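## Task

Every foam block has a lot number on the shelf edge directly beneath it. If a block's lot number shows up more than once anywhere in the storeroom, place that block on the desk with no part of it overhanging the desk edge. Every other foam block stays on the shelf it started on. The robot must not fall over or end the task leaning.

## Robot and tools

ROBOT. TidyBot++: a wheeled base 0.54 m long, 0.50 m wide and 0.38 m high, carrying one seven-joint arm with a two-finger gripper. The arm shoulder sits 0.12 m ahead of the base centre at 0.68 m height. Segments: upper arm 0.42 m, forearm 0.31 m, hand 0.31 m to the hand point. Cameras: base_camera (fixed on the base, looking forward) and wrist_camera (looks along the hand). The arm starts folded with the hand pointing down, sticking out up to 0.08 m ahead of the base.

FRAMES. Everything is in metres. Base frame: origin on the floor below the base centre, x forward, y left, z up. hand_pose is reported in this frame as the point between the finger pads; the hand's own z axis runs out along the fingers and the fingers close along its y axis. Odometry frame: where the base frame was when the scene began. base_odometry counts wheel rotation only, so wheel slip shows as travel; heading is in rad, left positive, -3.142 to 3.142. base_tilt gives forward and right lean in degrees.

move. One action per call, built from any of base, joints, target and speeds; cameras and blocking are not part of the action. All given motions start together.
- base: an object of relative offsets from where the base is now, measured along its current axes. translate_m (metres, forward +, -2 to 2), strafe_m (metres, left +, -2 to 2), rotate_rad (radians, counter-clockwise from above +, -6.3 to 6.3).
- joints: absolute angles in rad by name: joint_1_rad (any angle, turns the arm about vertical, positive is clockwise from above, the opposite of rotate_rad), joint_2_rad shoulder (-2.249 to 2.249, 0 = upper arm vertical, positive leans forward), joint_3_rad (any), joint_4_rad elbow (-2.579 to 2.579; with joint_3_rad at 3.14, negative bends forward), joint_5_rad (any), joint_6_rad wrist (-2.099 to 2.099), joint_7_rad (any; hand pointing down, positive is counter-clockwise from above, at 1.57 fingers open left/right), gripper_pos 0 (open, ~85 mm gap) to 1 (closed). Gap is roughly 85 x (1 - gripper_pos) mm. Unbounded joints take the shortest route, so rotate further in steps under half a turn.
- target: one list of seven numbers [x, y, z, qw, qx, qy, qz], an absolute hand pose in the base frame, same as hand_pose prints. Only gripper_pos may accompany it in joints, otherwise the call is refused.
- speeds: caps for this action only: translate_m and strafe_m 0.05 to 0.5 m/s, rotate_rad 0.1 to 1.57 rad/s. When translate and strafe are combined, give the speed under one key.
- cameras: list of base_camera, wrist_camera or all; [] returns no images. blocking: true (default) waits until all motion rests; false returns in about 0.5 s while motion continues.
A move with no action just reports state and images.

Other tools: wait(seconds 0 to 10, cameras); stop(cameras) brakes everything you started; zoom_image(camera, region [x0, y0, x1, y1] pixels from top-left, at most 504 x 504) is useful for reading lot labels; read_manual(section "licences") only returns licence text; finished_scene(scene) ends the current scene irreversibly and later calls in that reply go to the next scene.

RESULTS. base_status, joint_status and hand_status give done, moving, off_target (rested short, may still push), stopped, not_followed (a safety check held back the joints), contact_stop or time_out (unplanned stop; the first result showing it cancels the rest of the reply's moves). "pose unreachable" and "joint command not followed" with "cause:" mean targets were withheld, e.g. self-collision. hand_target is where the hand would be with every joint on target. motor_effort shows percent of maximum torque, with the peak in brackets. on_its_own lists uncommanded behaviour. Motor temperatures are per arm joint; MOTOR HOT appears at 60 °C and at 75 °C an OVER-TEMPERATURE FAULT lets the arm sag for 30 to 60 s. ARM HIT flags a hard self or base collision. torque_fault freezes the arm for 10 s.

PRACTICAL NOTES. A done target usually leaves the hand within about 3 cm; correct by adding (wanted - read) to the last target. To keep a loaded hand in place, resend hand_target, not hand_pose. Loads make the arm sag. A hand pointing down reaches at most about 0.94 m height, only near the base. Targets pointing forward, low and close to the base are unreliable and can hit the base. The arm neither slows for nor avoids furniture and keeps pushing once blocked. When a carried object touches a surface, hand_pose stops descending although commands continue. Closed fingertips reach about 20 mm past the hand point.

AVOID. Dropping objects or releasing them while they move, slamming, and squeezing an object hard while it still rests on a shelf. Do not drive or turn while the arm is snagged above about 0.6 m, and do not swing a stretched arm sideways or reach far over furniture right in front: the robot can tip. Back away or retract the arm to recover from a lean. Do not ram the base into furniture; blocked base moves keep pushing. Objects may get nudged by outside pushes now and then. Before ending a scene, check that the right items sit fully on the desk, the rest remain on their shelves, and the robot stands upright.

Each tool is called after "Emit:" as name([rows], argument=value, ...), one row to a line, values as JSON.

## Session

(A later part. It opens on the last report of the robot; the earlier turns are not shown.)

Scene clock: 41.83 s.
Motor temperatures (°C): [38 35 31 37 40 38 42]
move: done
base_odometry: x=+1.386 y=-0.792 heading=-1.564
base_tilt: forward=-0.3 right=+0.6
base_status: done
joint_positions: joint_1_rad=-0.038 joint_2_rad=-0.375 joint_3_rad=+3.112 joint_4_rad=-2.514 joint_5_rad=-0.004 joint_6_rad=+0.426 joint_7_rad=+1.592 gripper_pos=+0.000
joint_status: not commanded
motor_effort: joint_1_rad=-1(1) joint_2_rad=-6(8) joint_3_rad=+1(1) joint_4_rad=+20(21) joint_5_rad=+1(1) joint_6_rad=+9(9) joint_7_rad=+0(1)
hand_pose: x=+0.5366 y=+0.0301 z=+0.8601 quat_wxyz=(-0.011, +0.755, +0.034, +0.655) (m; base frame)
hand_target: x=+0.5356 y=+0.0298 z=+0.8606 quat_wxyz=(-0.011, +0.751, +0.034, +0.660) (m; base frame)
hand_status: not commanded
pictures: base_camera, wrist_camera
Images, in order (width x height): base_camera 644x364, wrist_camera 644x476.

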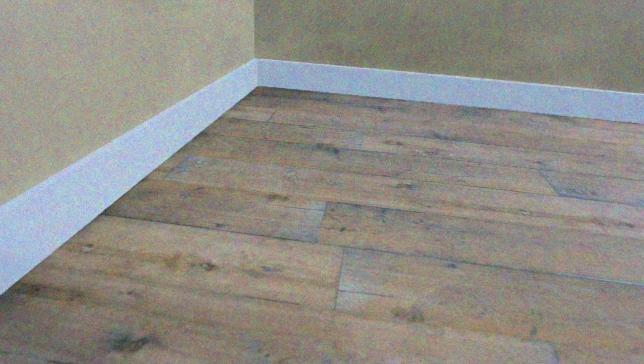

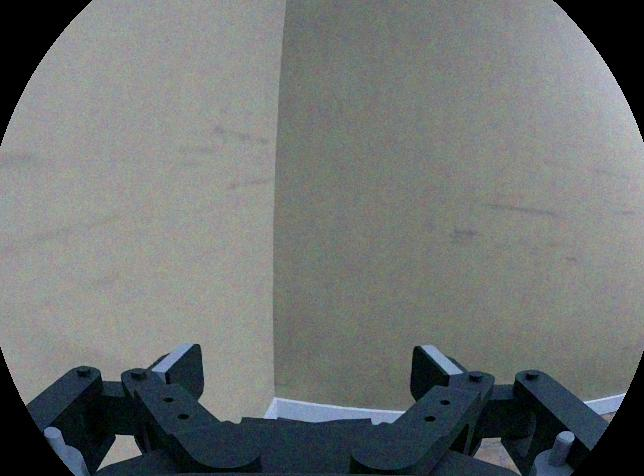

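Emit:
move(joints={"joint_6_rad":-0.9}, base={"translate_m":0.66})

Emit:
move(base={"rotate_rad":-1.57})

Emit:
move(joints={"joint_6_rad":0.45})

Scene clock: 44.80 s.
Motor temperatures (°C): [38 35 31 37 40 38 42]
move: done
base_odometry: x=+1.391 y=-1.452 heading=-1.563
base_tilt: forward=-0.3 right=+0.6
base_status: done
joint_positions: joint_1_rad=-0.038 joint_2_rad=-0.378 joint_3_rad=+3.112 joint_4_rad=-2.514 joint_5_rad=-0.004 joint_6_rad=-0.850 joint_7_rad=+1.592 gripper_pos=+0.000
joint_status: all done
motor_effort: joint_1_rad=-1(1) joint_2_rad=-2(6) joint_3_rad=+1(1) joint_4_rad=+15(21) joint_5_rad=+1(1) joint_6_rad=+2(9) joint_7_rad=-1(1)
hand_pose: x=+0.2765 y=+0.0118 z=+0.5967 quat_wxyz=(+0.002, +0.996, +0.042, +0.078) (m; base frame)
hand_target: x=+0.2558 y=+0.0104 z=+0.5910 quat_wxyz=(+0.002, +0.998, +0.042, +0.045) (m; base frame)
hand_status: not commanded
pictures: base_camera, wrist_camera
Images, in order (width x height): base_camera 644x364, wrist_camera 644x476.

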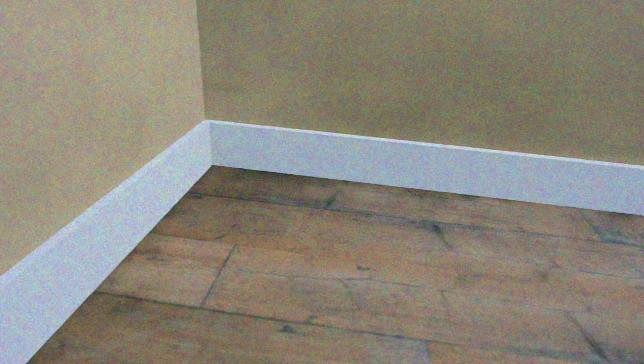

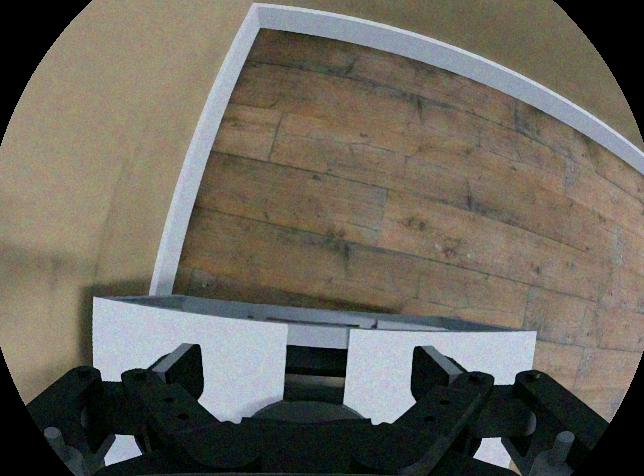

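Scene clock: 49.67 s.
Motor temperatures (°C): [38 35 31 37 40 38 42]
move: time_out
base_odometry: x=+1.385 y=-1.456 heading=-2.373
base_tilt: forward=-0.3 right=+0.6
base_status: rotate_rad time_out (by the wheels' count: -0.810 of -1.570)
joint_positions: joint_1_rad=-0.036 joint_2_rad=-0.375 joint_3_rad=+3.117 joint_4_rad=-2.514 joint_5_rad=-0.003 joint_6_rad=-0.857 joint_7_rad=+1.592 gripper_pos=+0.000
joint_status: not commanded
motor_effort: joint_1_rad=+0(3) joint_2_rad=-1(9) joint_3_rad=+1(4) joint_4_rad=+15(18) joint_5_rad=+1(3) joint_6_rad=+2(4) joint_7_rad=+0(1)
hand_pose: x=+0.2740 y=+0.0104 z=+0.5959 quat_wxyz=(+0.002, +0.997, +0.039, +0.072) (m; base frame)
hand_target: x=+0.2558 y=+0.0104 z=+0.5910 quat_wxyz=(+0.002, +0.998, +0.042, +0.045) (m; base frame)
hand_status: not commanded
pictures: base_camera, wrist_camera
Images, in order (width x height): base_camera 644x364, wrist_camera 644x476.

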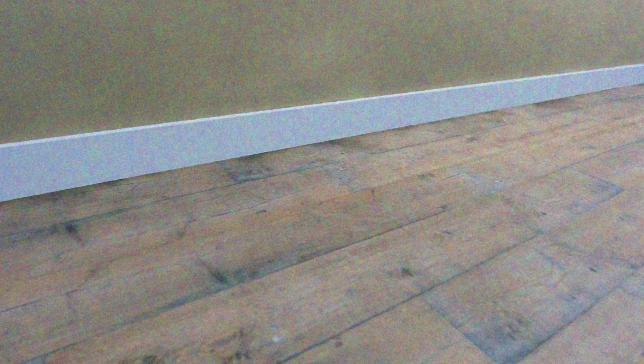

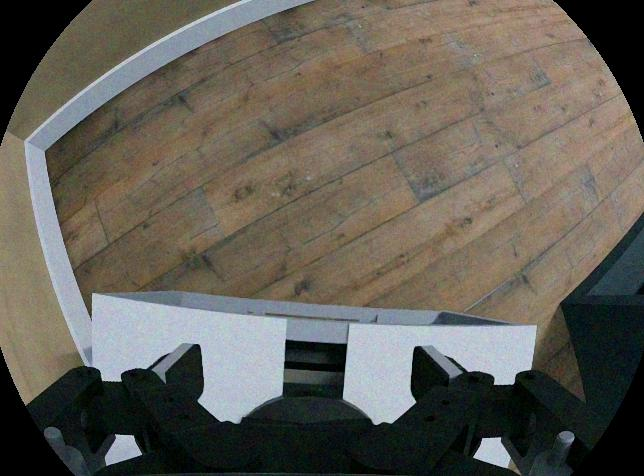

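not run: a stop that you did not command came earlier in this reply.

Emit:
move(base={"translate_m":0.15})

Emit:
move(base={"rotate_rad":-0.76}, speeds={"rotate_rad":0.5})

Emit:
move(joints={"joint_6_rad":0.45})

Scene clock: 51.30 s.
Motor temperatures (°C): [38 35 31 37 40 38 42]
move: done
base_odometry: x=+1.277 y=-1.560 heading=-2.375
base_tilt: forward=-0.3 right=+0.6
base_status: done
joint_positions: joint_1_rad=-0.036 joint_2_rad=-0.371 joint_3_rad=+3.117 joint_4_rad=-2.514 joint_5_rad=-0.003 joint_6_rad=-0.859 joint_7_rad=+1.592 gripper_pos=+0.000
joint_status: not commanded
motor_effort: joint_1_rad=-1(1) joint_2_rad=-2(5) joint_3_rad=+1(1) joint_4_rad=+16(17) joint_5_rad=+1(1) joint_6_rad=+2(3) joint_7_rad=-1(1)
hand_pose: x=+0.2733 y=+0.0104 z=+0.5951 quat_wxyz=(+0.002, +0.997, +0.039, +0.070) (m; base frame)
hand_target: x=+0.2558 y=+0.0104 z=+0.5910 quat_wxyz=(+0.002, +0.998, +0.042, +0.045) (m; base frame)
hand_status: not commanded
pictures: base_camera, wrist_camera
Images, in order (width x height): base_camera 644x364, wrist_camera 644x476.

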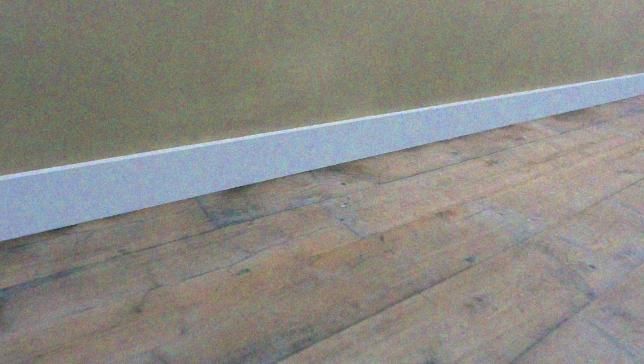

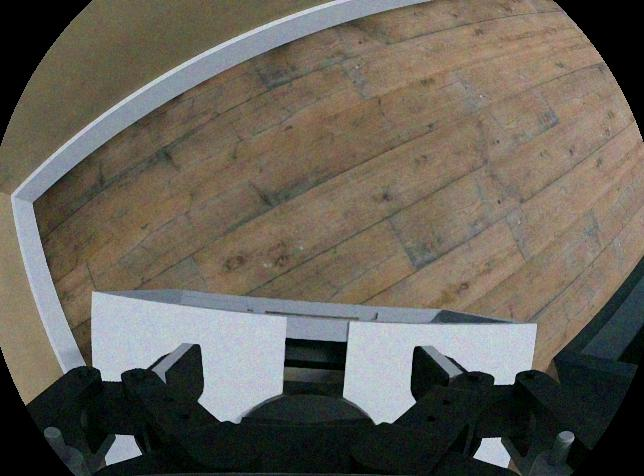

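Scene clock: 53.43 s.
Motor temperatures (°C): [38 35 31 37 40 38 42]
move: done
base_odometry: x=+1.277 y=-1.560 heading=-3.134
base_tilt: forward=-0.4 right=+0.6
base_status: done
joint_positions: joint_1_rad=-0.036 joint_2_rad=-0.371 joint_3_rad=+3.117 joint_4_rad=-2.514 joint_5_rad=-0.003 joint_6_rad=-0.859 joint_7_rad=+1.592 gripper_pos=+0.000
joint_status: not commanded
motor_effort: joint_1_rad=-1(1) joint_2_rad=-1(3) joint_3_rad=+1(1) joint_4_rad=+15(16) joint_5_rad=+1(1) joint_6_rad=+2(2) joint_7_rad=+0(1)
hand_pose: x=+0.2733 y=+0.0104 z=+0.5951 quat_wxyz=(+0.002, +0.997, +0.039, +0.070) (m; base frame)
hand_target: x=+0.2558 y=+0.0104 z=+0.5910 quat_wxyz=(+0.002, +0.998, +0.042, +0.045) (m; base frame)
hand_status: not commanded
pictures: base_camera, wrist_camera
Images, in order (width x height): base_camera 644x364, wrist_camera 644x476.

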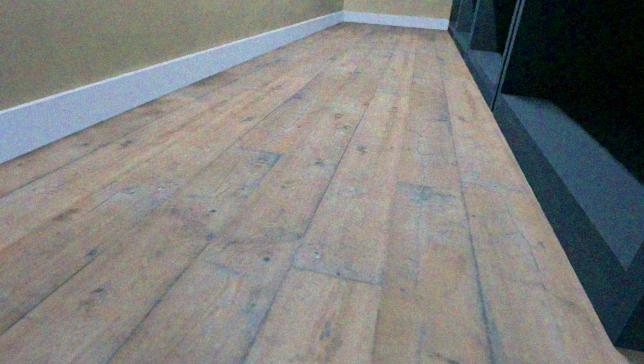

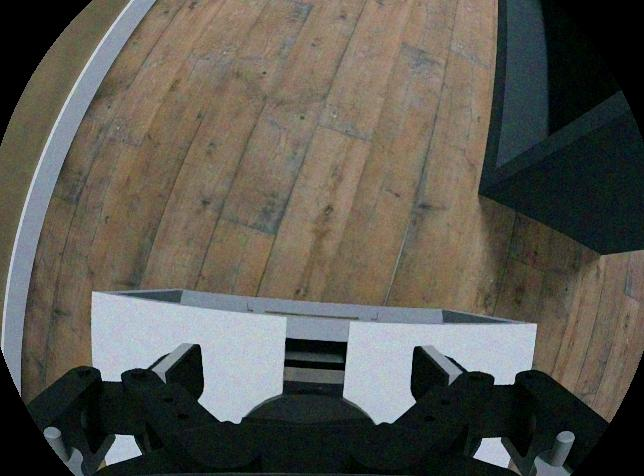

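Scene clock: 55.40 s.
Motor temperatures (°C): [38 35 31 37 40 38 42]
move: done
base_odometry: x=+1.277 y=-1.560 heading=-3.134
base_tilt: forward=-0.4 right=+0.6
base_status: not commanded
joint_positions: joint_1_rad=-0.036 joint_2_rad=-0.371 joint_3_rad=+3.117 joint_4_rad=-2.514 joint_5_rad=-0.003 joint_6_rad=+0.396 joint_7_rad=+1.592 gripper_pos=+0.000
joint_status: all done
motor_effort: joint_1_rad=+0(1) joint_2_rad=-5(7) joint_3_rad=+1(1) joint_4_rad=+20(20) joint_5_rad=+1(1) joint_6_rad=+9(9) joint_7_rad=+0(1)
hand_pose: x=+0.5361 y=+0.0271 z=+0.8486 quat_wxyz=(-0.009, +0.766, +0.032, +0.642) (m; base frame)
hand_target: x=+0.5356 y=+0.0298 z=+0.8606 quat_wxyz=(-0.011, +0.751, +0.034, +0.660) (m; base frame)
hand_status: not commanded
pictures: base_camera, wrist_camera
Images, in order (width x height): base_camera 644x364, wrist_camera 644x476.

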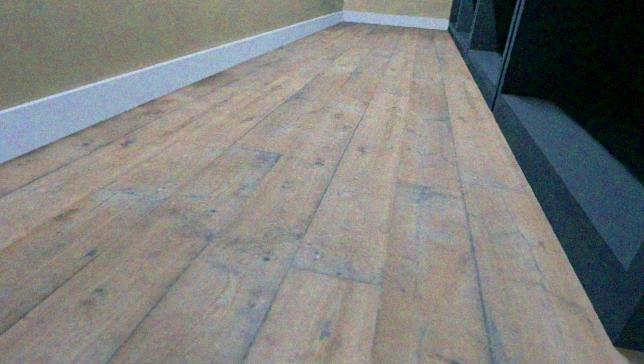

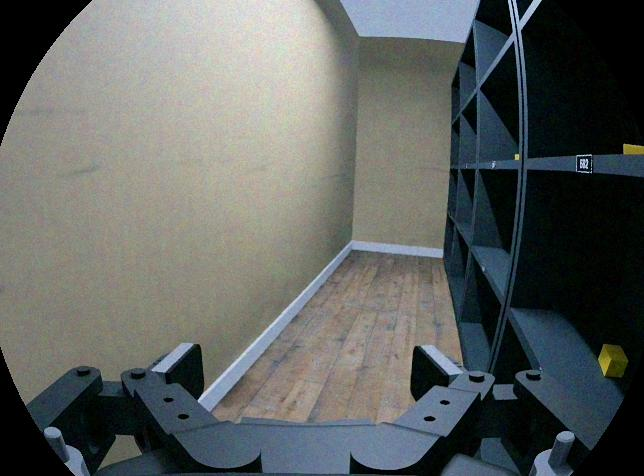

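Emit:
move(joints={"joint_1_rad":0.75,"joint_6_rad":0.3})

Emit:
zoom_image(camera="wrist_camera", region=[100, 20, 600, 420])

Emit:
move(base={"translate_m":0.75})

Emit:
zoom_image(camera="wrist_camera", region=[100, 20, 600, 420])

Emit:
move(base={"translate_m":0.75})

Emit:
zoom_image(camera="wrist_camera", region=[100, 20, 600, 420])

Scene clock: 57.77 s.
Motor temperatures (°C): [38 35 31 37 40 38 42]
move: done
base_odometry: x=+1.277 y=-1.560 heading=-3.134
base_tilt: forward=-0.4 right=+0.6
base_status: not commanded
joint_positions: joint_1_rad=+0.731 joint_2_rad=-0.371 joint_3_rad=+3.117 joint_4_rad=-2.514 joint_5_rad=-0.003 joint_6_rad=+0.349 joint_7_rad=+1.592 gripper_pos=+0.000
joint_status: all done
motor_effort: joint_1_rad=+0(2) joint_2_rad=-6(7) joint_3_rad=+1(1) joint_4_rad=+19(21) joint_5_rad=+0(1) joint_6_rad=+9(10) joint_7_rad=+0(1)
hand_pose: x=+0.4358 y=-0.2681 z=+0.8344 quat_wxyz=(+0.225, +0.736, -0.262, +0.582) (m; base frame)
hand_target: x=+0.4266 y=-0.2683 z=+0.8150 quat_wxyz=(+0.222, +0.751, -0.274, +0.559) (m; base frame)
hand_status: not commanded
pictures: base_camera, wrist_camera
Images, in order (width x height): base_camera 644x364, wrist_camera 644x476.

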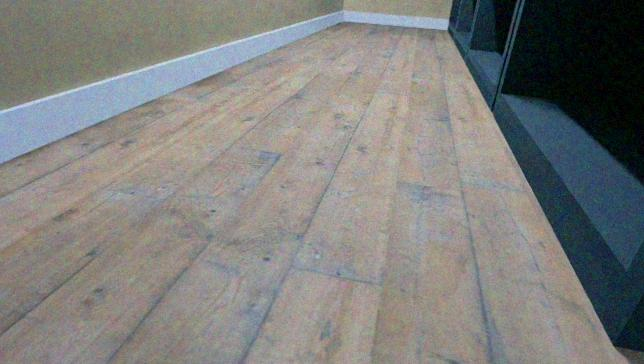

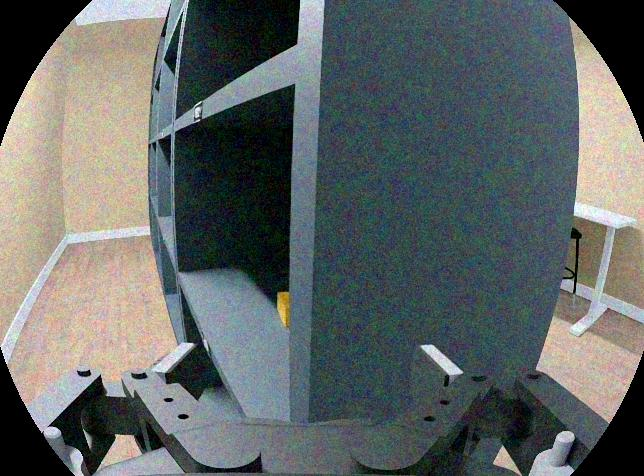

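Scaled by 1.008.

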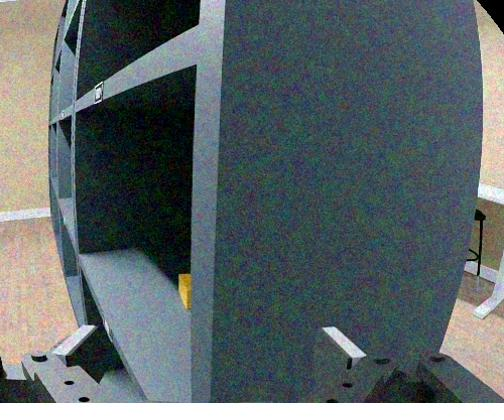

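Scene clock: 60.63 s.
Motor temperatures (°C): [38 35 31 37 40 38 42]
move: done
base_odometry: x=+0.527 y=-1.566 heading=-3.134
base_tilt: forward=-0.3 right=+0.6
base_status: done
joint_positions: joint_1_rad=+0.733 joint_2_rad=-0.371 joint_3_rad=+3.117 joint_4_rad=-2.514 joint_5_rad=-0.003 joint_6_rad=+0.346 joint_7_rad=+1.592 gripper_pos=+0.000
joint_status: not commanded
motor_effort: joint_1_rad=-1(1) joint_2_rad=-6(8) joint_3_rad=+0(1) joint_4_rad=+20(21) joint_5_rad=+1(1) joint_6_rad=+9(10) joint_7_rad=+0(1)
hand_pose: x=+0.4352 y=-0.2683 z=+0.8339 quat_wxyz=(+0.225, +0.737, -0.263, +0.581) (m; base frame)
hand_target: x=+0.4266 y=-0.2683 z=+0.8150 quat_wxyz=(+0.222, +0.751, -0.274, +0.559) (m; base frame)
hand_status: not commanded
pictures: base_camera, wrist_camera
Images, in order (width x height): base_camera 644x364, wrist_camera 644x476.

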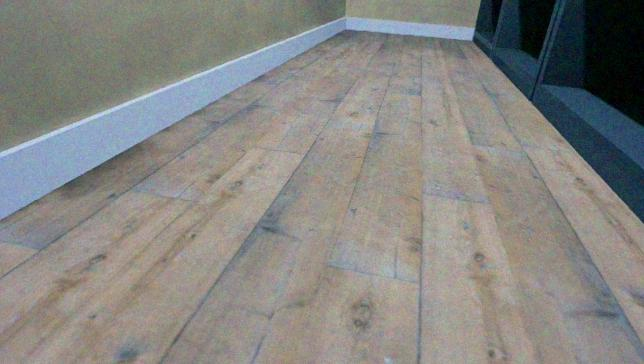

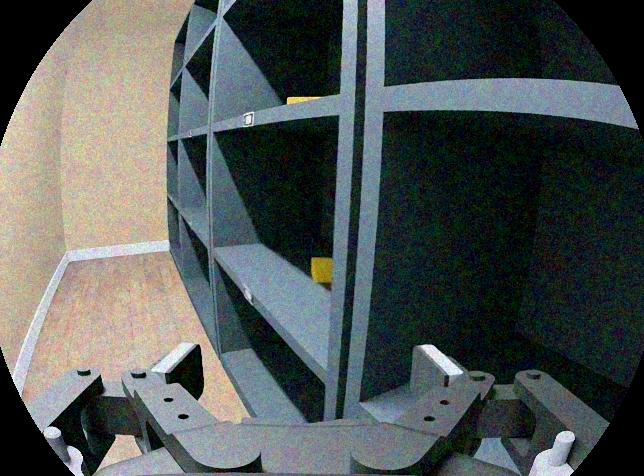

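Scaled by 1.008.

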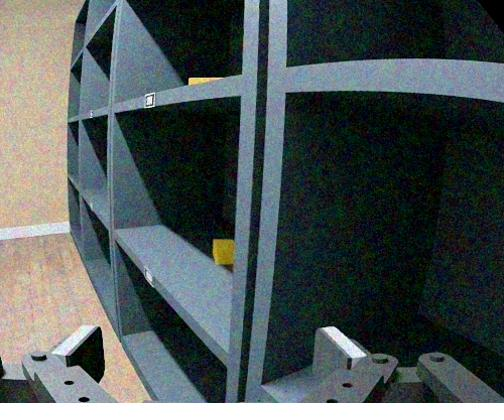

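Scene clock: 63.50 s.
Motor temperatures (°C): [38 35 31 37 40 38 42]
move: done
base_odometry: x=-0.223 y=-1.571 heading=-3.136
base_tilt: forward=-0.3 right=+0.6
base_status: done
joint_positions: joint_1_rad=+0.733 joint_2_rad=-0.372 joint_3_rad=+3.117 joint_4_rad=-2.514 joint_5_rad=-0.003 joint_6_rad=+0.345 joint_7_rad=+1.592 gripper_pos=+0.000
joint_status: not commanded
motor_effort: joint_1_rad=+0(1) joint_2_rad=-6(8) joint_3_rad=+1(1) joint_4_rad=+20(21) joint_5_rad=+1(1) joint_6_rad=+9(9) joint_7_rad=+0(1)
hand_pose: x=+0.4351 y=-0.2683 z=+0.8337 quat_wxyz=(+0.225, +0.737, -0.263, +0.581) (m; base frame)
hand_target: x=+0.4266 y=-0.2683 z=+0.8150 quat_wxyz=(+0.222, +0.751, -0.274, +0.559) (m; base frame)
hand_status: not commanded
pictures: base_camera, wrist_camera
Images, in order (width x height): base_camera 644x364, wrist_camera 644x476.

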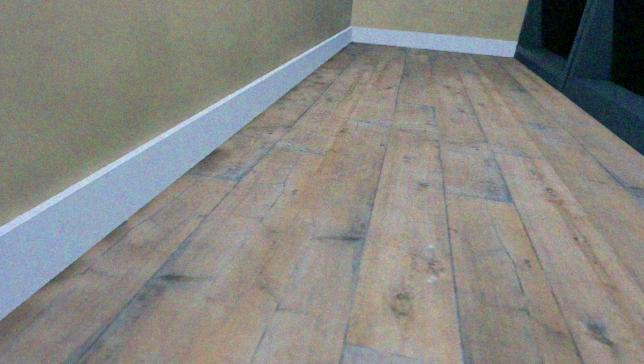

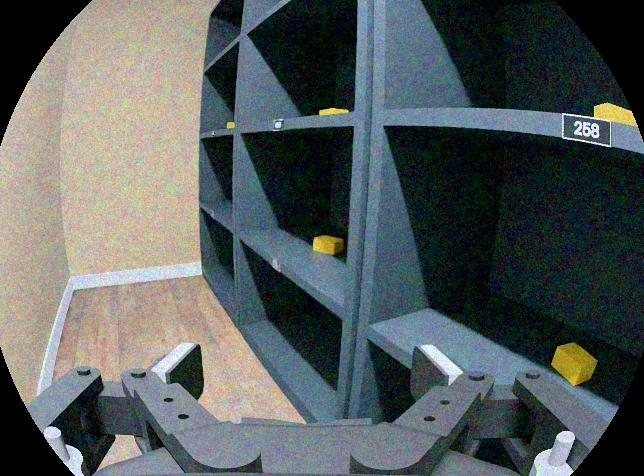

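Scaled by 1.008.

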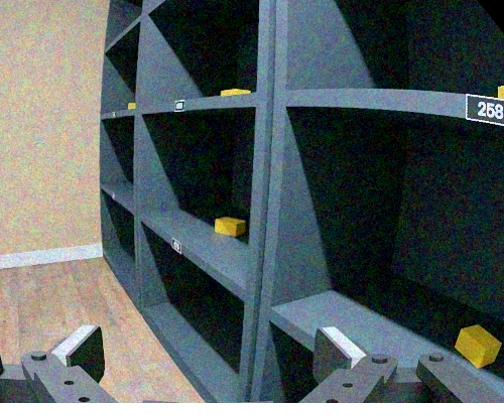

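Emit:
move(joints={"joint_1_rad":1.5,"joint_2_rad":-0.95,"joint_4_rad":-2.5,"joint_6_rad":-0.3})

Emit:
zoom_image(camera="wrist_camera", region=[100, 20, 600, 420])

Scene clock: 65.97 s.
Motor temperatures (°C): [38 35 31 37 40 38 42]
move: done
base_odometry: x=-0.223 y=-1.571 heading=-3.136
base_tilt: forward=-0.3 right=+0.6
base_status: not commanded
joint_positions: joint_1_rad=+1.482 joint_2_rad=-0.932 joint_3_rad=+3.117 joint_4_rad=-2.514 joint_5_rad=-0.003 joint_6_rad=-0.248 joint_7_rad=+1.592 gripper_pos=+0.000
joint_status: all done
motor_effort: joint_1_rad=+0(2) joint_2_rad=+7(8) joint_3_rad=+1(1) joint_4_rad=+23(23) joint_5_rad=+1(1) joint_6_rad=+8(10) joint_7_rad=+0(1)
hand_pose: x=+0.1527 y=-0.2753 z=+0.8492 quat_wxyz=(+0.418, +0.598, -0.520, +0.444) (m; base frame)
hand_target: x=+0.1483 y=-0.2696 z=+0.8469 quat_wxyz=(+0.417, +0.598, -0.529, +0.434) (m; base frame)
hand_status: not commanded
pictures: base_camera, wrist_camera
Images, in order (width x height): base_camera 644x364, wrist_camera 644x476.

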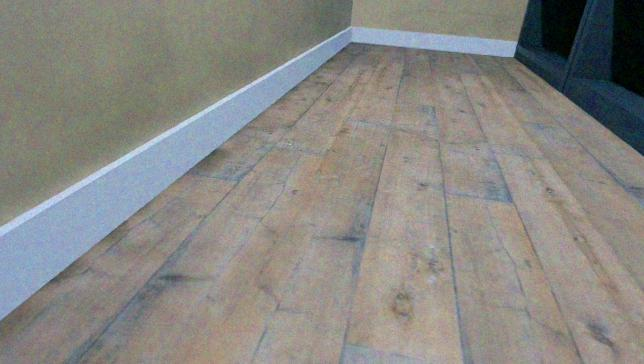

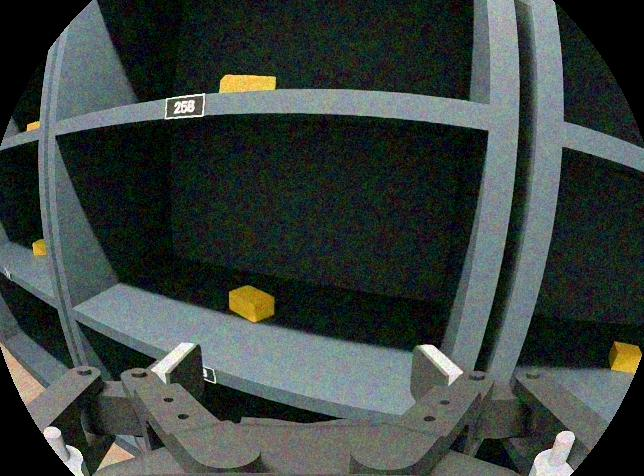

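Scaled by 1.008.

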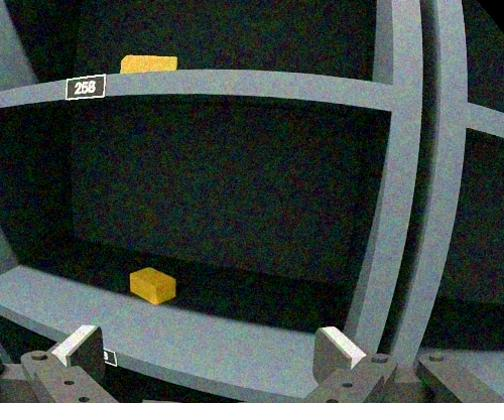

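Emit:
move(base={"translate_m":0.15}, joints={"joint_6_rad":-0.5})

Emit:
zoom_image(camera="wrist_camera", region=[150, 20, 450, 380])

Emit:
move(base={"translate_m":-0.8})

Emit:
zoom_image(camera="wrist_camera", region=[150, 20, 450, 380])

Emit:
move(base={"translate_m":1.6})

Emit:
zoom_image(camera="wrist_camera", region=[150, 20, 450, 380])

Emit:
move(base={"translate_m":0.8})

Emit:
zoom_image(camera="wrist_camera", region=[150, 20, 450, 380])

Scene clock: 67.80 s.
Motor temperatures (°C): [38 35 31 37 40 38 42]
move: done
base_odometry: x=-0.373 y=-1.572 heading=-3.137
base_tilt: forward=-0.4 right=+0.6
base_status: done
joint_positions: joint_1_rad=+1.485 joint_2_rad=-0.932 joint_3_rad=+3.116 joint_4_rad=-2.503 joint_5_rad=-0.003 joint_6_rad=-0.470 joint_7_rad=+1.592 gripper_pos=+0.000
joint_status: all done
motor_effort: joint_1_rad=+0(1) joint_2_rad=+7(9) joint_3_rad=+1(2) joint_4_rad=+21(25) joint_5_rad=+1(1) joint_6_rad=+8(10) joint_7_rad=+0(1)
hand_pose: x=+0.1485 y=-0.2521 z=+0.7910 quat_wxyz=(+0.360, +0.641, -0.562, +0.379) (m; base frame)
hand_target: x=+0.1452 y=-0.2467 z=+0.7892 quat_wxyz=(+0.360, +0.640, -0.567, +0.373) (m; base frame)
hand_status: not commanded
pictures: base_camera, wrist_camera
Images, in order (width x height): base_camera 644x364, wrist_camera 644x476.

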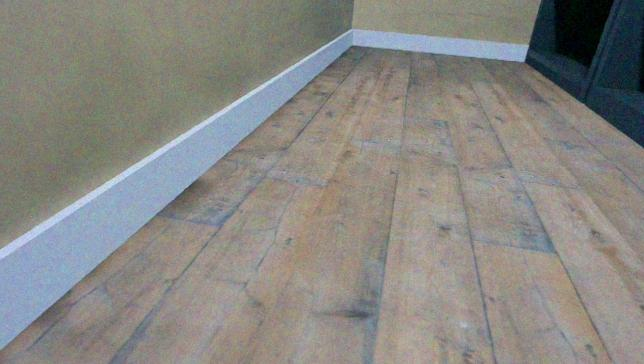

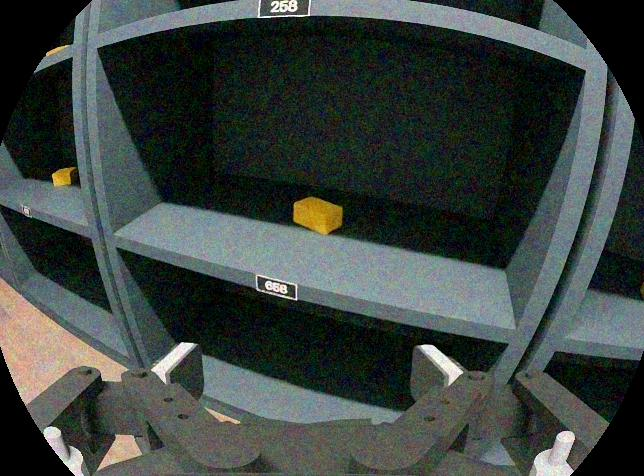

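Scaled by 1.400.

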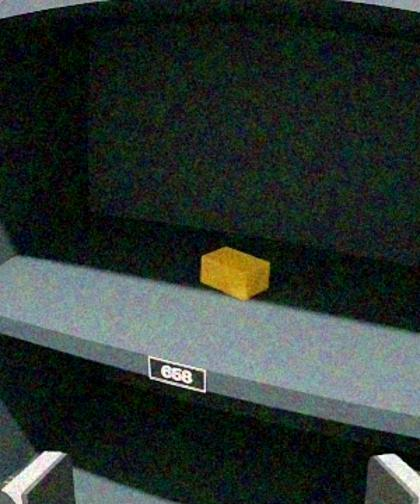

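Scene clock: 70.87 s.
Motor temperatures (°C): [38 35 31 37 40 37 42]
move: done
base_odometry: x=+0.427 y=-1.568 heading=-3.138
base_tilt: forward=-0.4 right=+0.6
base_status: done
joint_positions: joint_1_rad=+1.488 joint_2_rad=-0.932 joint_3_rad=+3.116 joint_4_rad=-2.503 joint_5_rad=-0.003 joint_6_rad=-0.470 joint_7_rad=+1.592 gripper_pos=+0.000
joint_status: not commanded
motor_effort: joint_1_rad=+0(2) joint_2_rad=+7(9) joint_3_rad=+1(2) joint_4_rad=+22(23) joint_5_rad=+1(1) joint_6_rad=+8(8) joint_7_rad=+0(1)
hand_pose: x=+0.1478 y=-0.2521 z=+0.7910 quat_wxyz=(+0.360, +0.641, -0.563, +0.379) (m; base frame)
hand_target: x=+0.1452 y=-0.2467 z=+0.7892 quat_wxyz=(+0.360, +0.640, -0.567, +0.373) (m; base frame)
hand_status: not commanded
pictures: base_camera, wrist_camera
Images, in order (width x height): base_camera 644x364, wrist_camera 644x476.

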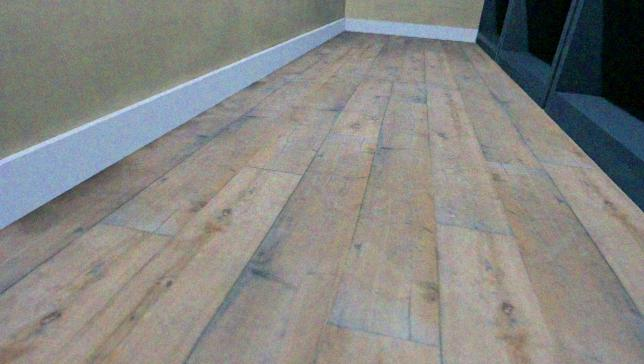

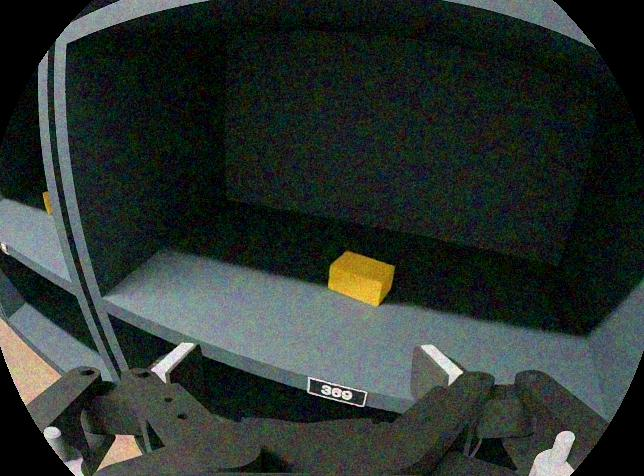

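Scaled by 1.400.

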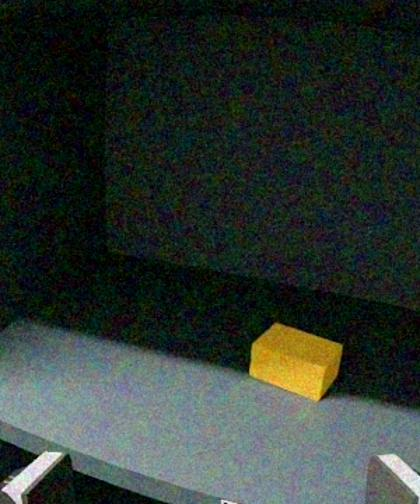

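Scene clock: 76.53 s.
Motor temperatures (°C): [38 35 31 37 40 37 42]
move: done
base_odometry: x=-1.173 y=-1.574 heading=-3.140
base_tilt: forward=-0.5 right=+3.6
base_status: done
joint_positions: joint_1_rad=+1.358 joint_2_rad=-0.801 joint_3_rad=+3.114 joint_4_rad=-2.502 joint_5_rad=-0.003 joint_6_rad=-0.471 joint_7_rad=+1.592 gripper_pos=+0.000
joint_status: not commanded
motor_effort: joint_1_rad=+28(46) joint_2_rad=-23(30) joint_3_rad=+1(6) joint_4_rad=+20(23) joint_5_rad=+1(3) joint_6_rad=+7(9) joint_7_rad=+0(1)
hand_pose: x=+0.1834 y=-0.2582 z=+0.7576 quat_wxyz=(+0.299, +0.702, -0.539, +0.358) (m; base frame)
hand_target: x=+0.1452 y=-0.2467 z=+0.7892 quat_wxyz=(+0.360, +0.640, -0.567, +0.373) (m; base frame)
hand_status: not commanded
pictures: base_camera, wrist_camera
Images, in order (width x height): base_camera 644x364, wrist_camera 644x476.

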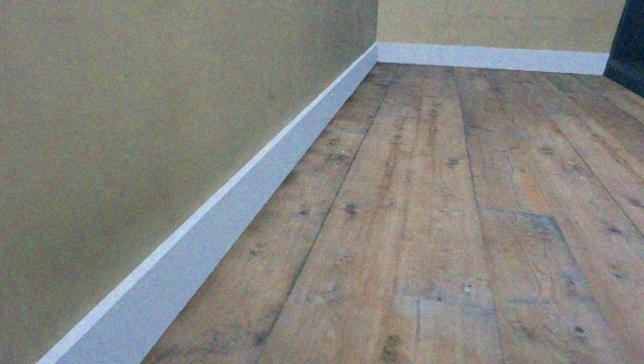

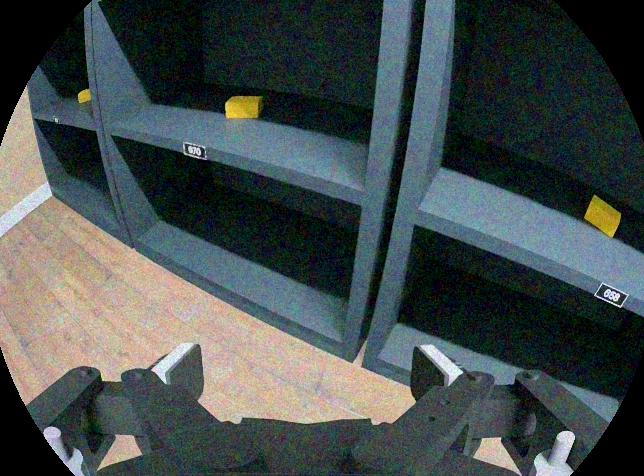

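Scaled by 1.400.

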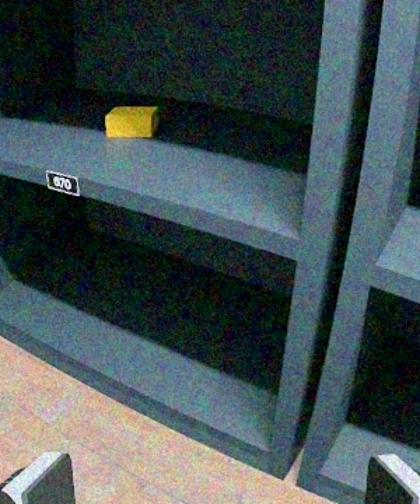

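Scene clock: 81.83 s.
Motor temperatures (°C): [38 35 31 37 40 37 42]
move: time_out
base_odometry: x=-1.972 y=-1.576 heading=+3.139
base_tilt: forward=-0.5 right=+3.4
base_status: translate_m time_out (by the wheels' count: +0.799 of +0.800)
joint_positions: joint_1_rad=+1.350 joint_2_rad=-0.799 joint_3_rad=+3.114 joint_4_rad=-2.502 joint_5_rad=-0.003 joint_6_rad=-0.471 joint_7_rad=+1.592 gripper_pos=+0.000
joint_status: not commanded
motor_effort: joint_1_rad=+27(33) joint_2_rad=-26(28) joint_3_rad=+0(2) joint_4_rad=+20(23) joint_5_rad=+1(1) joint_6_rad=+7(8) joint_7_rad=+0(1)
hand_pose: x=+0.1856 y=-0.2579 z=+0.7572 quat_wxyz=(+0.297, +0.704, -0.536, +0.358) (m; base frame)
hand_target: x=+0.1452 y=-0.2467 z=+0.7892 quat_wxyz=(+0.360, +0.640, -0.567, +0.373) (m; base frame)
hand_status: not commanded
pictures: base_camera, wrist_camera
Images, in order (width x height): base_camera 644x364, wrist_camera 644x476.

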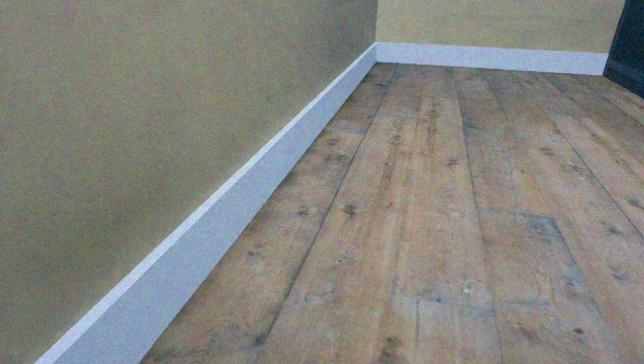

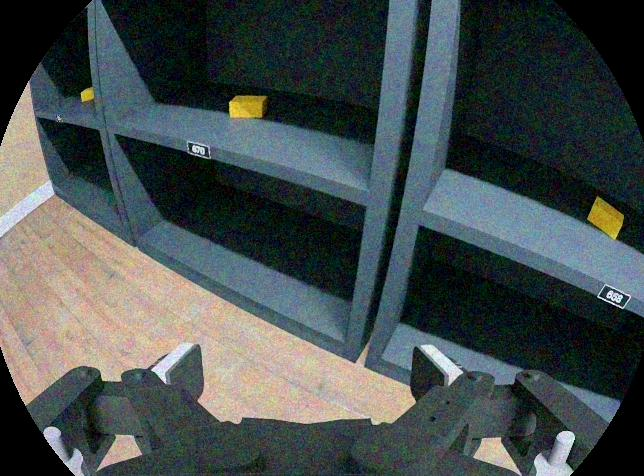

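Scaled by 1.400.

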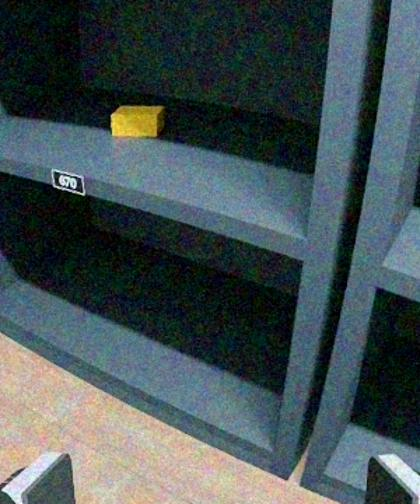

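Emit:
move(joints={"joint_1_rad":0.6,"joint_2_rad":-0.37,"joint_6_rad":0.1})

Scene clock: 84.73 s.
Motor temperatures (°C): [38 35 31 37 40 37 42]
move: done
base_odometry: x=-1.969 y=-1.576 heading=+3.129
base_tilt: forward=-0.3 right=+0.6
base_status: not commanded
joint_positions: joint_1_rad=+0.619 joint_2_rad=-0.388 joint_3_rad=+3.113 joint_4_rad=-2.500 joint_5_rad=-0.003 joint_6_rad=+0.041 joint_7_rad=+1.592 gripper_pos=+0.000
joint_status: all done
motor_effort: joint_1_rad=-1(27) joint_2_rad=-5(26) joint_3_rad=+1(3) joint_4_rad=+19(28) joint_5_rad=+1(1) joint_6_rad=+8(11) joint_7_rad=+0(1)
hand_pose: x=+0.4381 y=-0.2121 z=+0.7598 quat_wxyz=(+0.158, +0.826, -0.241, +0.485) (m; base frame)
hand_target: x=+0.4504 y=-0.2113 z=+0.7692 quat_wxyz=(+0.158, +0.818, -0.231, +0.503) (m; base frame)
hand_status: not commanded
pictures: base_camera, wrist_camera
Images, in order (width x height): base_camera 644x364, wrist_camera 644x476.

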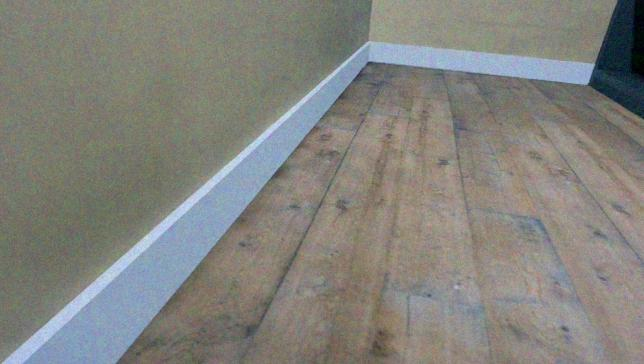

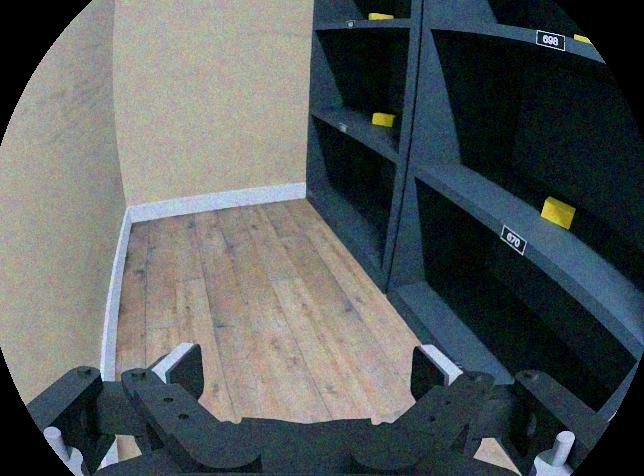

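Emit:
zoom_image(camera="wrist_camera", region=[525, 20, 585, 60])

Emit:
move(base={"translate_m":0.75,"strafe_m":-0.06}, joints={"joint_1_rad":0.8,"joint_6_rad":0.2})

Emit:
zoom_image(camera="wrist_camera", region=[150, 20, 550, 400])

Scaled by 8.400.

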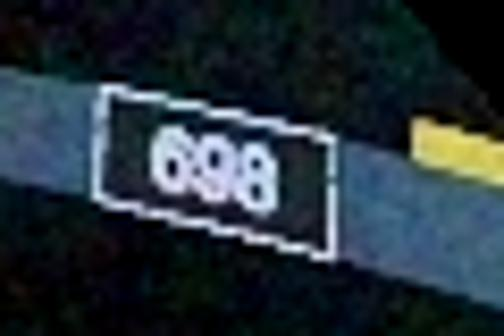

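Scene clock: 90.03 s.
Motor temperatures (°C): [38 35 30 37 40 37 42]
move: time_out
base_odometry: x=-2.716 y=-1.506 heading=+3.127
base_tilt: forward=-0.3 right=+0.6
base_status: translate_m time_out (by the wheels' count: +0.748 of +0.750); strafe_m time_out (by the wheels' count: -0.060 of -0.060)
joint_positions: joint_1_rad=+0.783 joint_2_rad=-0.374 joint_3_rad=+3.113 joint_4_rad=-2.500 joint_5_rad=-0.003 joint_6_rad=+0.148 joint_7_rad=+1.592 gripper_pos=+0.000
joint_status: all done
motor_effort: joint_1_rad=-1(2) joint_2_rad=-6(10) joint_3_rad=+1(3) joint_4_rad=+19(21) joint_5_rad=+1(1) joint_6_rad=+8(9) joint_7_rad=+0(1)
hand_pose: x=+0.4108 y=-0.2722 z=+0.7845 quat_wxyz=(+0.212, +0.780, -0.299, +0.507) (m; base frame)
hand_target: x=+0.4108 y=-0.2815 z=+0.7977 quat_wxyz=(+0.223, +0.765, -0.301, +0.524) (m; base frame)
hand_status: not commanded
pictures: base_camera, wrist_camera
Images, in order (width x height): base_camera 644x364, wrist_camera 644x476.

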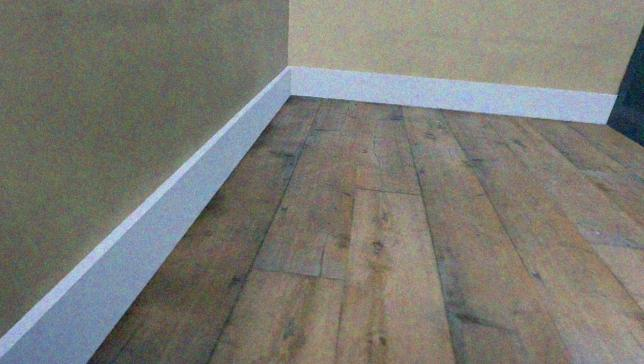

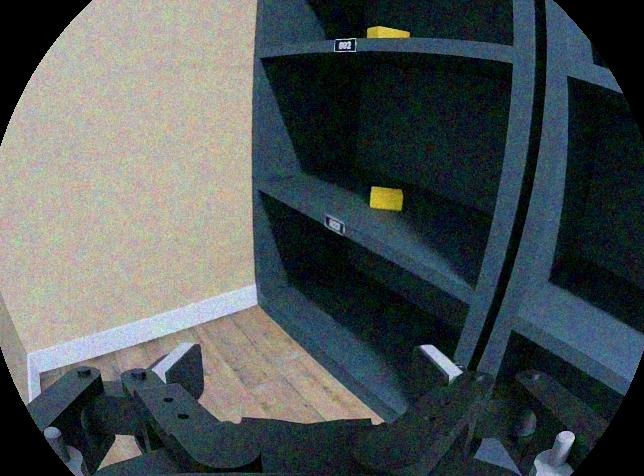

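Scaled by 1.260.

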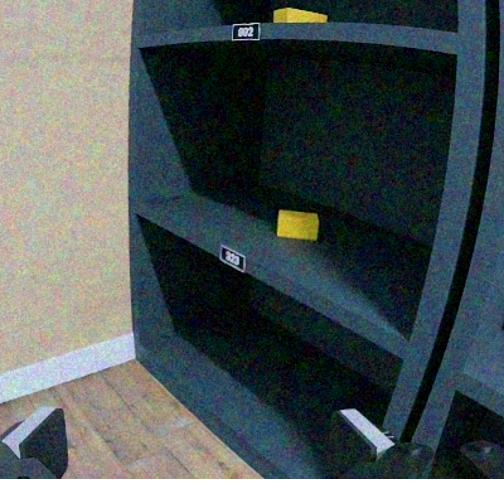

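Emit:
zoom_image(camera="wrist_camera", region=[315, 25, 375, 65])

Emit:
zoom_image(camera="wrist_camera", region=[310, 205, 360, 245])

Emit:
move(base={"strafe_m":-0.1}, joints={"joint_1_rad":0.3,"joint_6_rad":0.1})

Scaled by 8.400.

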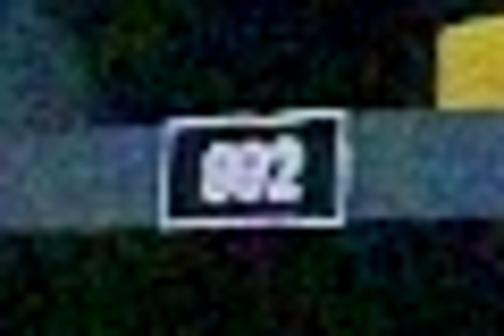

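Scaled by 10.080.

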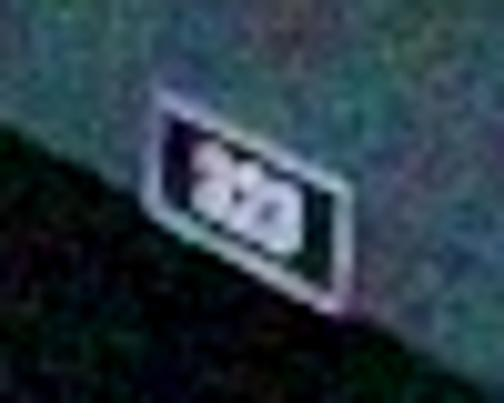

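Scene clock: 91.93 s.
Motor temperatures (°C): [38 35 30 37 40 37 42]
move: done
base_odometry: x=-2.715 y=-1.406 heading=+3.127
base_tilt: forward=-0.3 right=+0.6
base_status: done
joint_positions: joint_1_rad=+0.318 joint_2_rad=-0.374 joint_3_rad=+3.113 joint_4_rad=-2.500 joint_5_rad=-0.003 joint_6_rad=+0.145 joint_7_rad=+1.592 gripper_pos=+0.000
joint_status: all done
motor_effort: joint_1_rad=+0(2) joint_2_rad=-6(7) joint_3_rad=+1(2) joint_4_rad=+20(21) joint_5_rad=+0(1) joint_6_rad=+8(9) joint_7_rad=+0(1)
hand_pose: x=+0.5015 y=-0.1125 z=+0.7835 quat_wxyz=(+0.089, +0.829, -0.111, +0.541) (m; base frame)
hand_target: x=+0.4981 y=-0.1040 z=+0.7691 quat_wxyz=(+0.081, +0.843, -0.106, +0.521) (m; base frame)
hand_status: not commanded
pictures: base_camera, wrist_camera
Images, in order (width x height): base_camera 644x364, wrist_camera 644x476.

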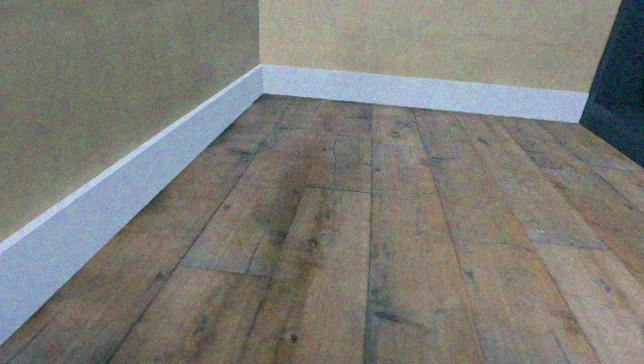

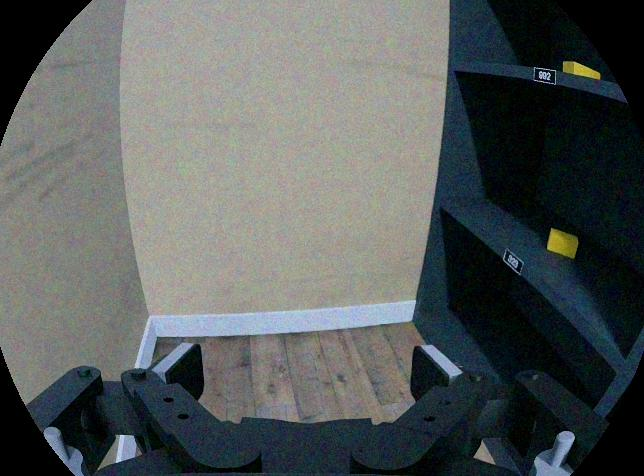

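Emit:
move(base={"translate_m":0.2}, joints={"joint_1_rad":0.9,"joint_6_rad":0.2})

Emit:
zoom_image(camera="wrist_camera", region=[250, 0, 500, 250])

Scene clock: 93.97 s.
Motor temperatures (°C): [38 35 30 37 40 37 42]
move: done
base_odometry: x=-2.915 y=-1.403 heading=+3.127
base_tilt: forward=-0.3 right=+0.6
base_status: done
joint_positions: joint_1_rad=+0.882 joint_2_rad=-0.373 joint_3_rad=+3.113 joint_4_rad=-2.500 joint_5_rad=-0.003 joint_6_rad=+0.147 joint_7_rad=+1.592 gripper_pos=+0.000
joint_status: all done
motor_effort: joint_1_rad=-1(2) joint_2_rad=-6(8) joint_3_rad=+1(2) joint_4_rad=+19(21) joint_5_rad=+1(1) joint_6_rad=+8(9) joint_7_rad=+0(1)
hand_pose: x=+0.3826 y=-0.2996 z=+0.7836 quat_wxyz=(+0.236, +0.765, -0.337, +0.495) (m; base frame)
hand_target: x=+0.3812 y=-0.3092 z=+0.7977 quat_wxyz=(+0.249, +0.749, -0.339, +0.512) (m; base frame)
hand_status: not commanded
pictures: base_camera, wrist_camera
Images, in order (width x height): base_camera 644x364, wrist_camera 644x476.

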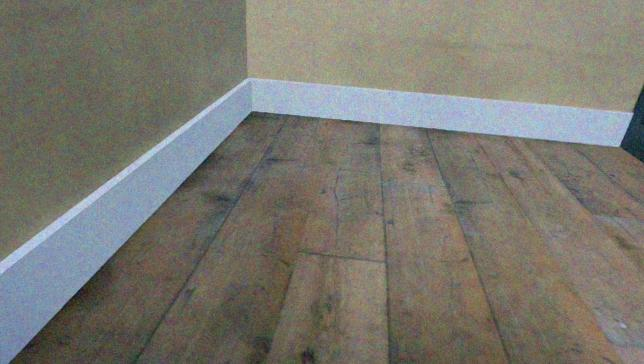

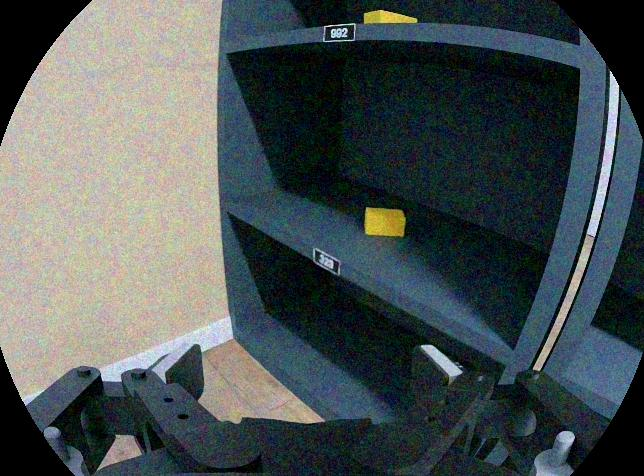

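Scaled by 2.016.

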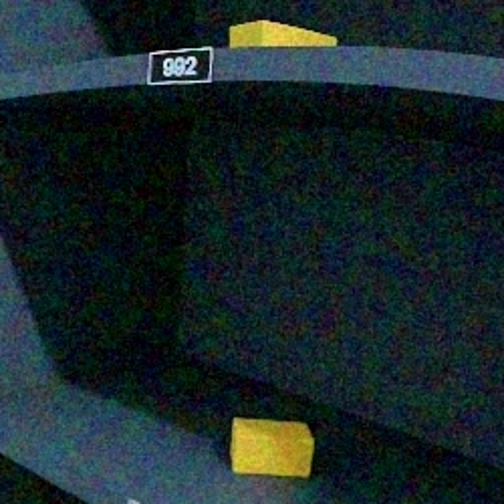

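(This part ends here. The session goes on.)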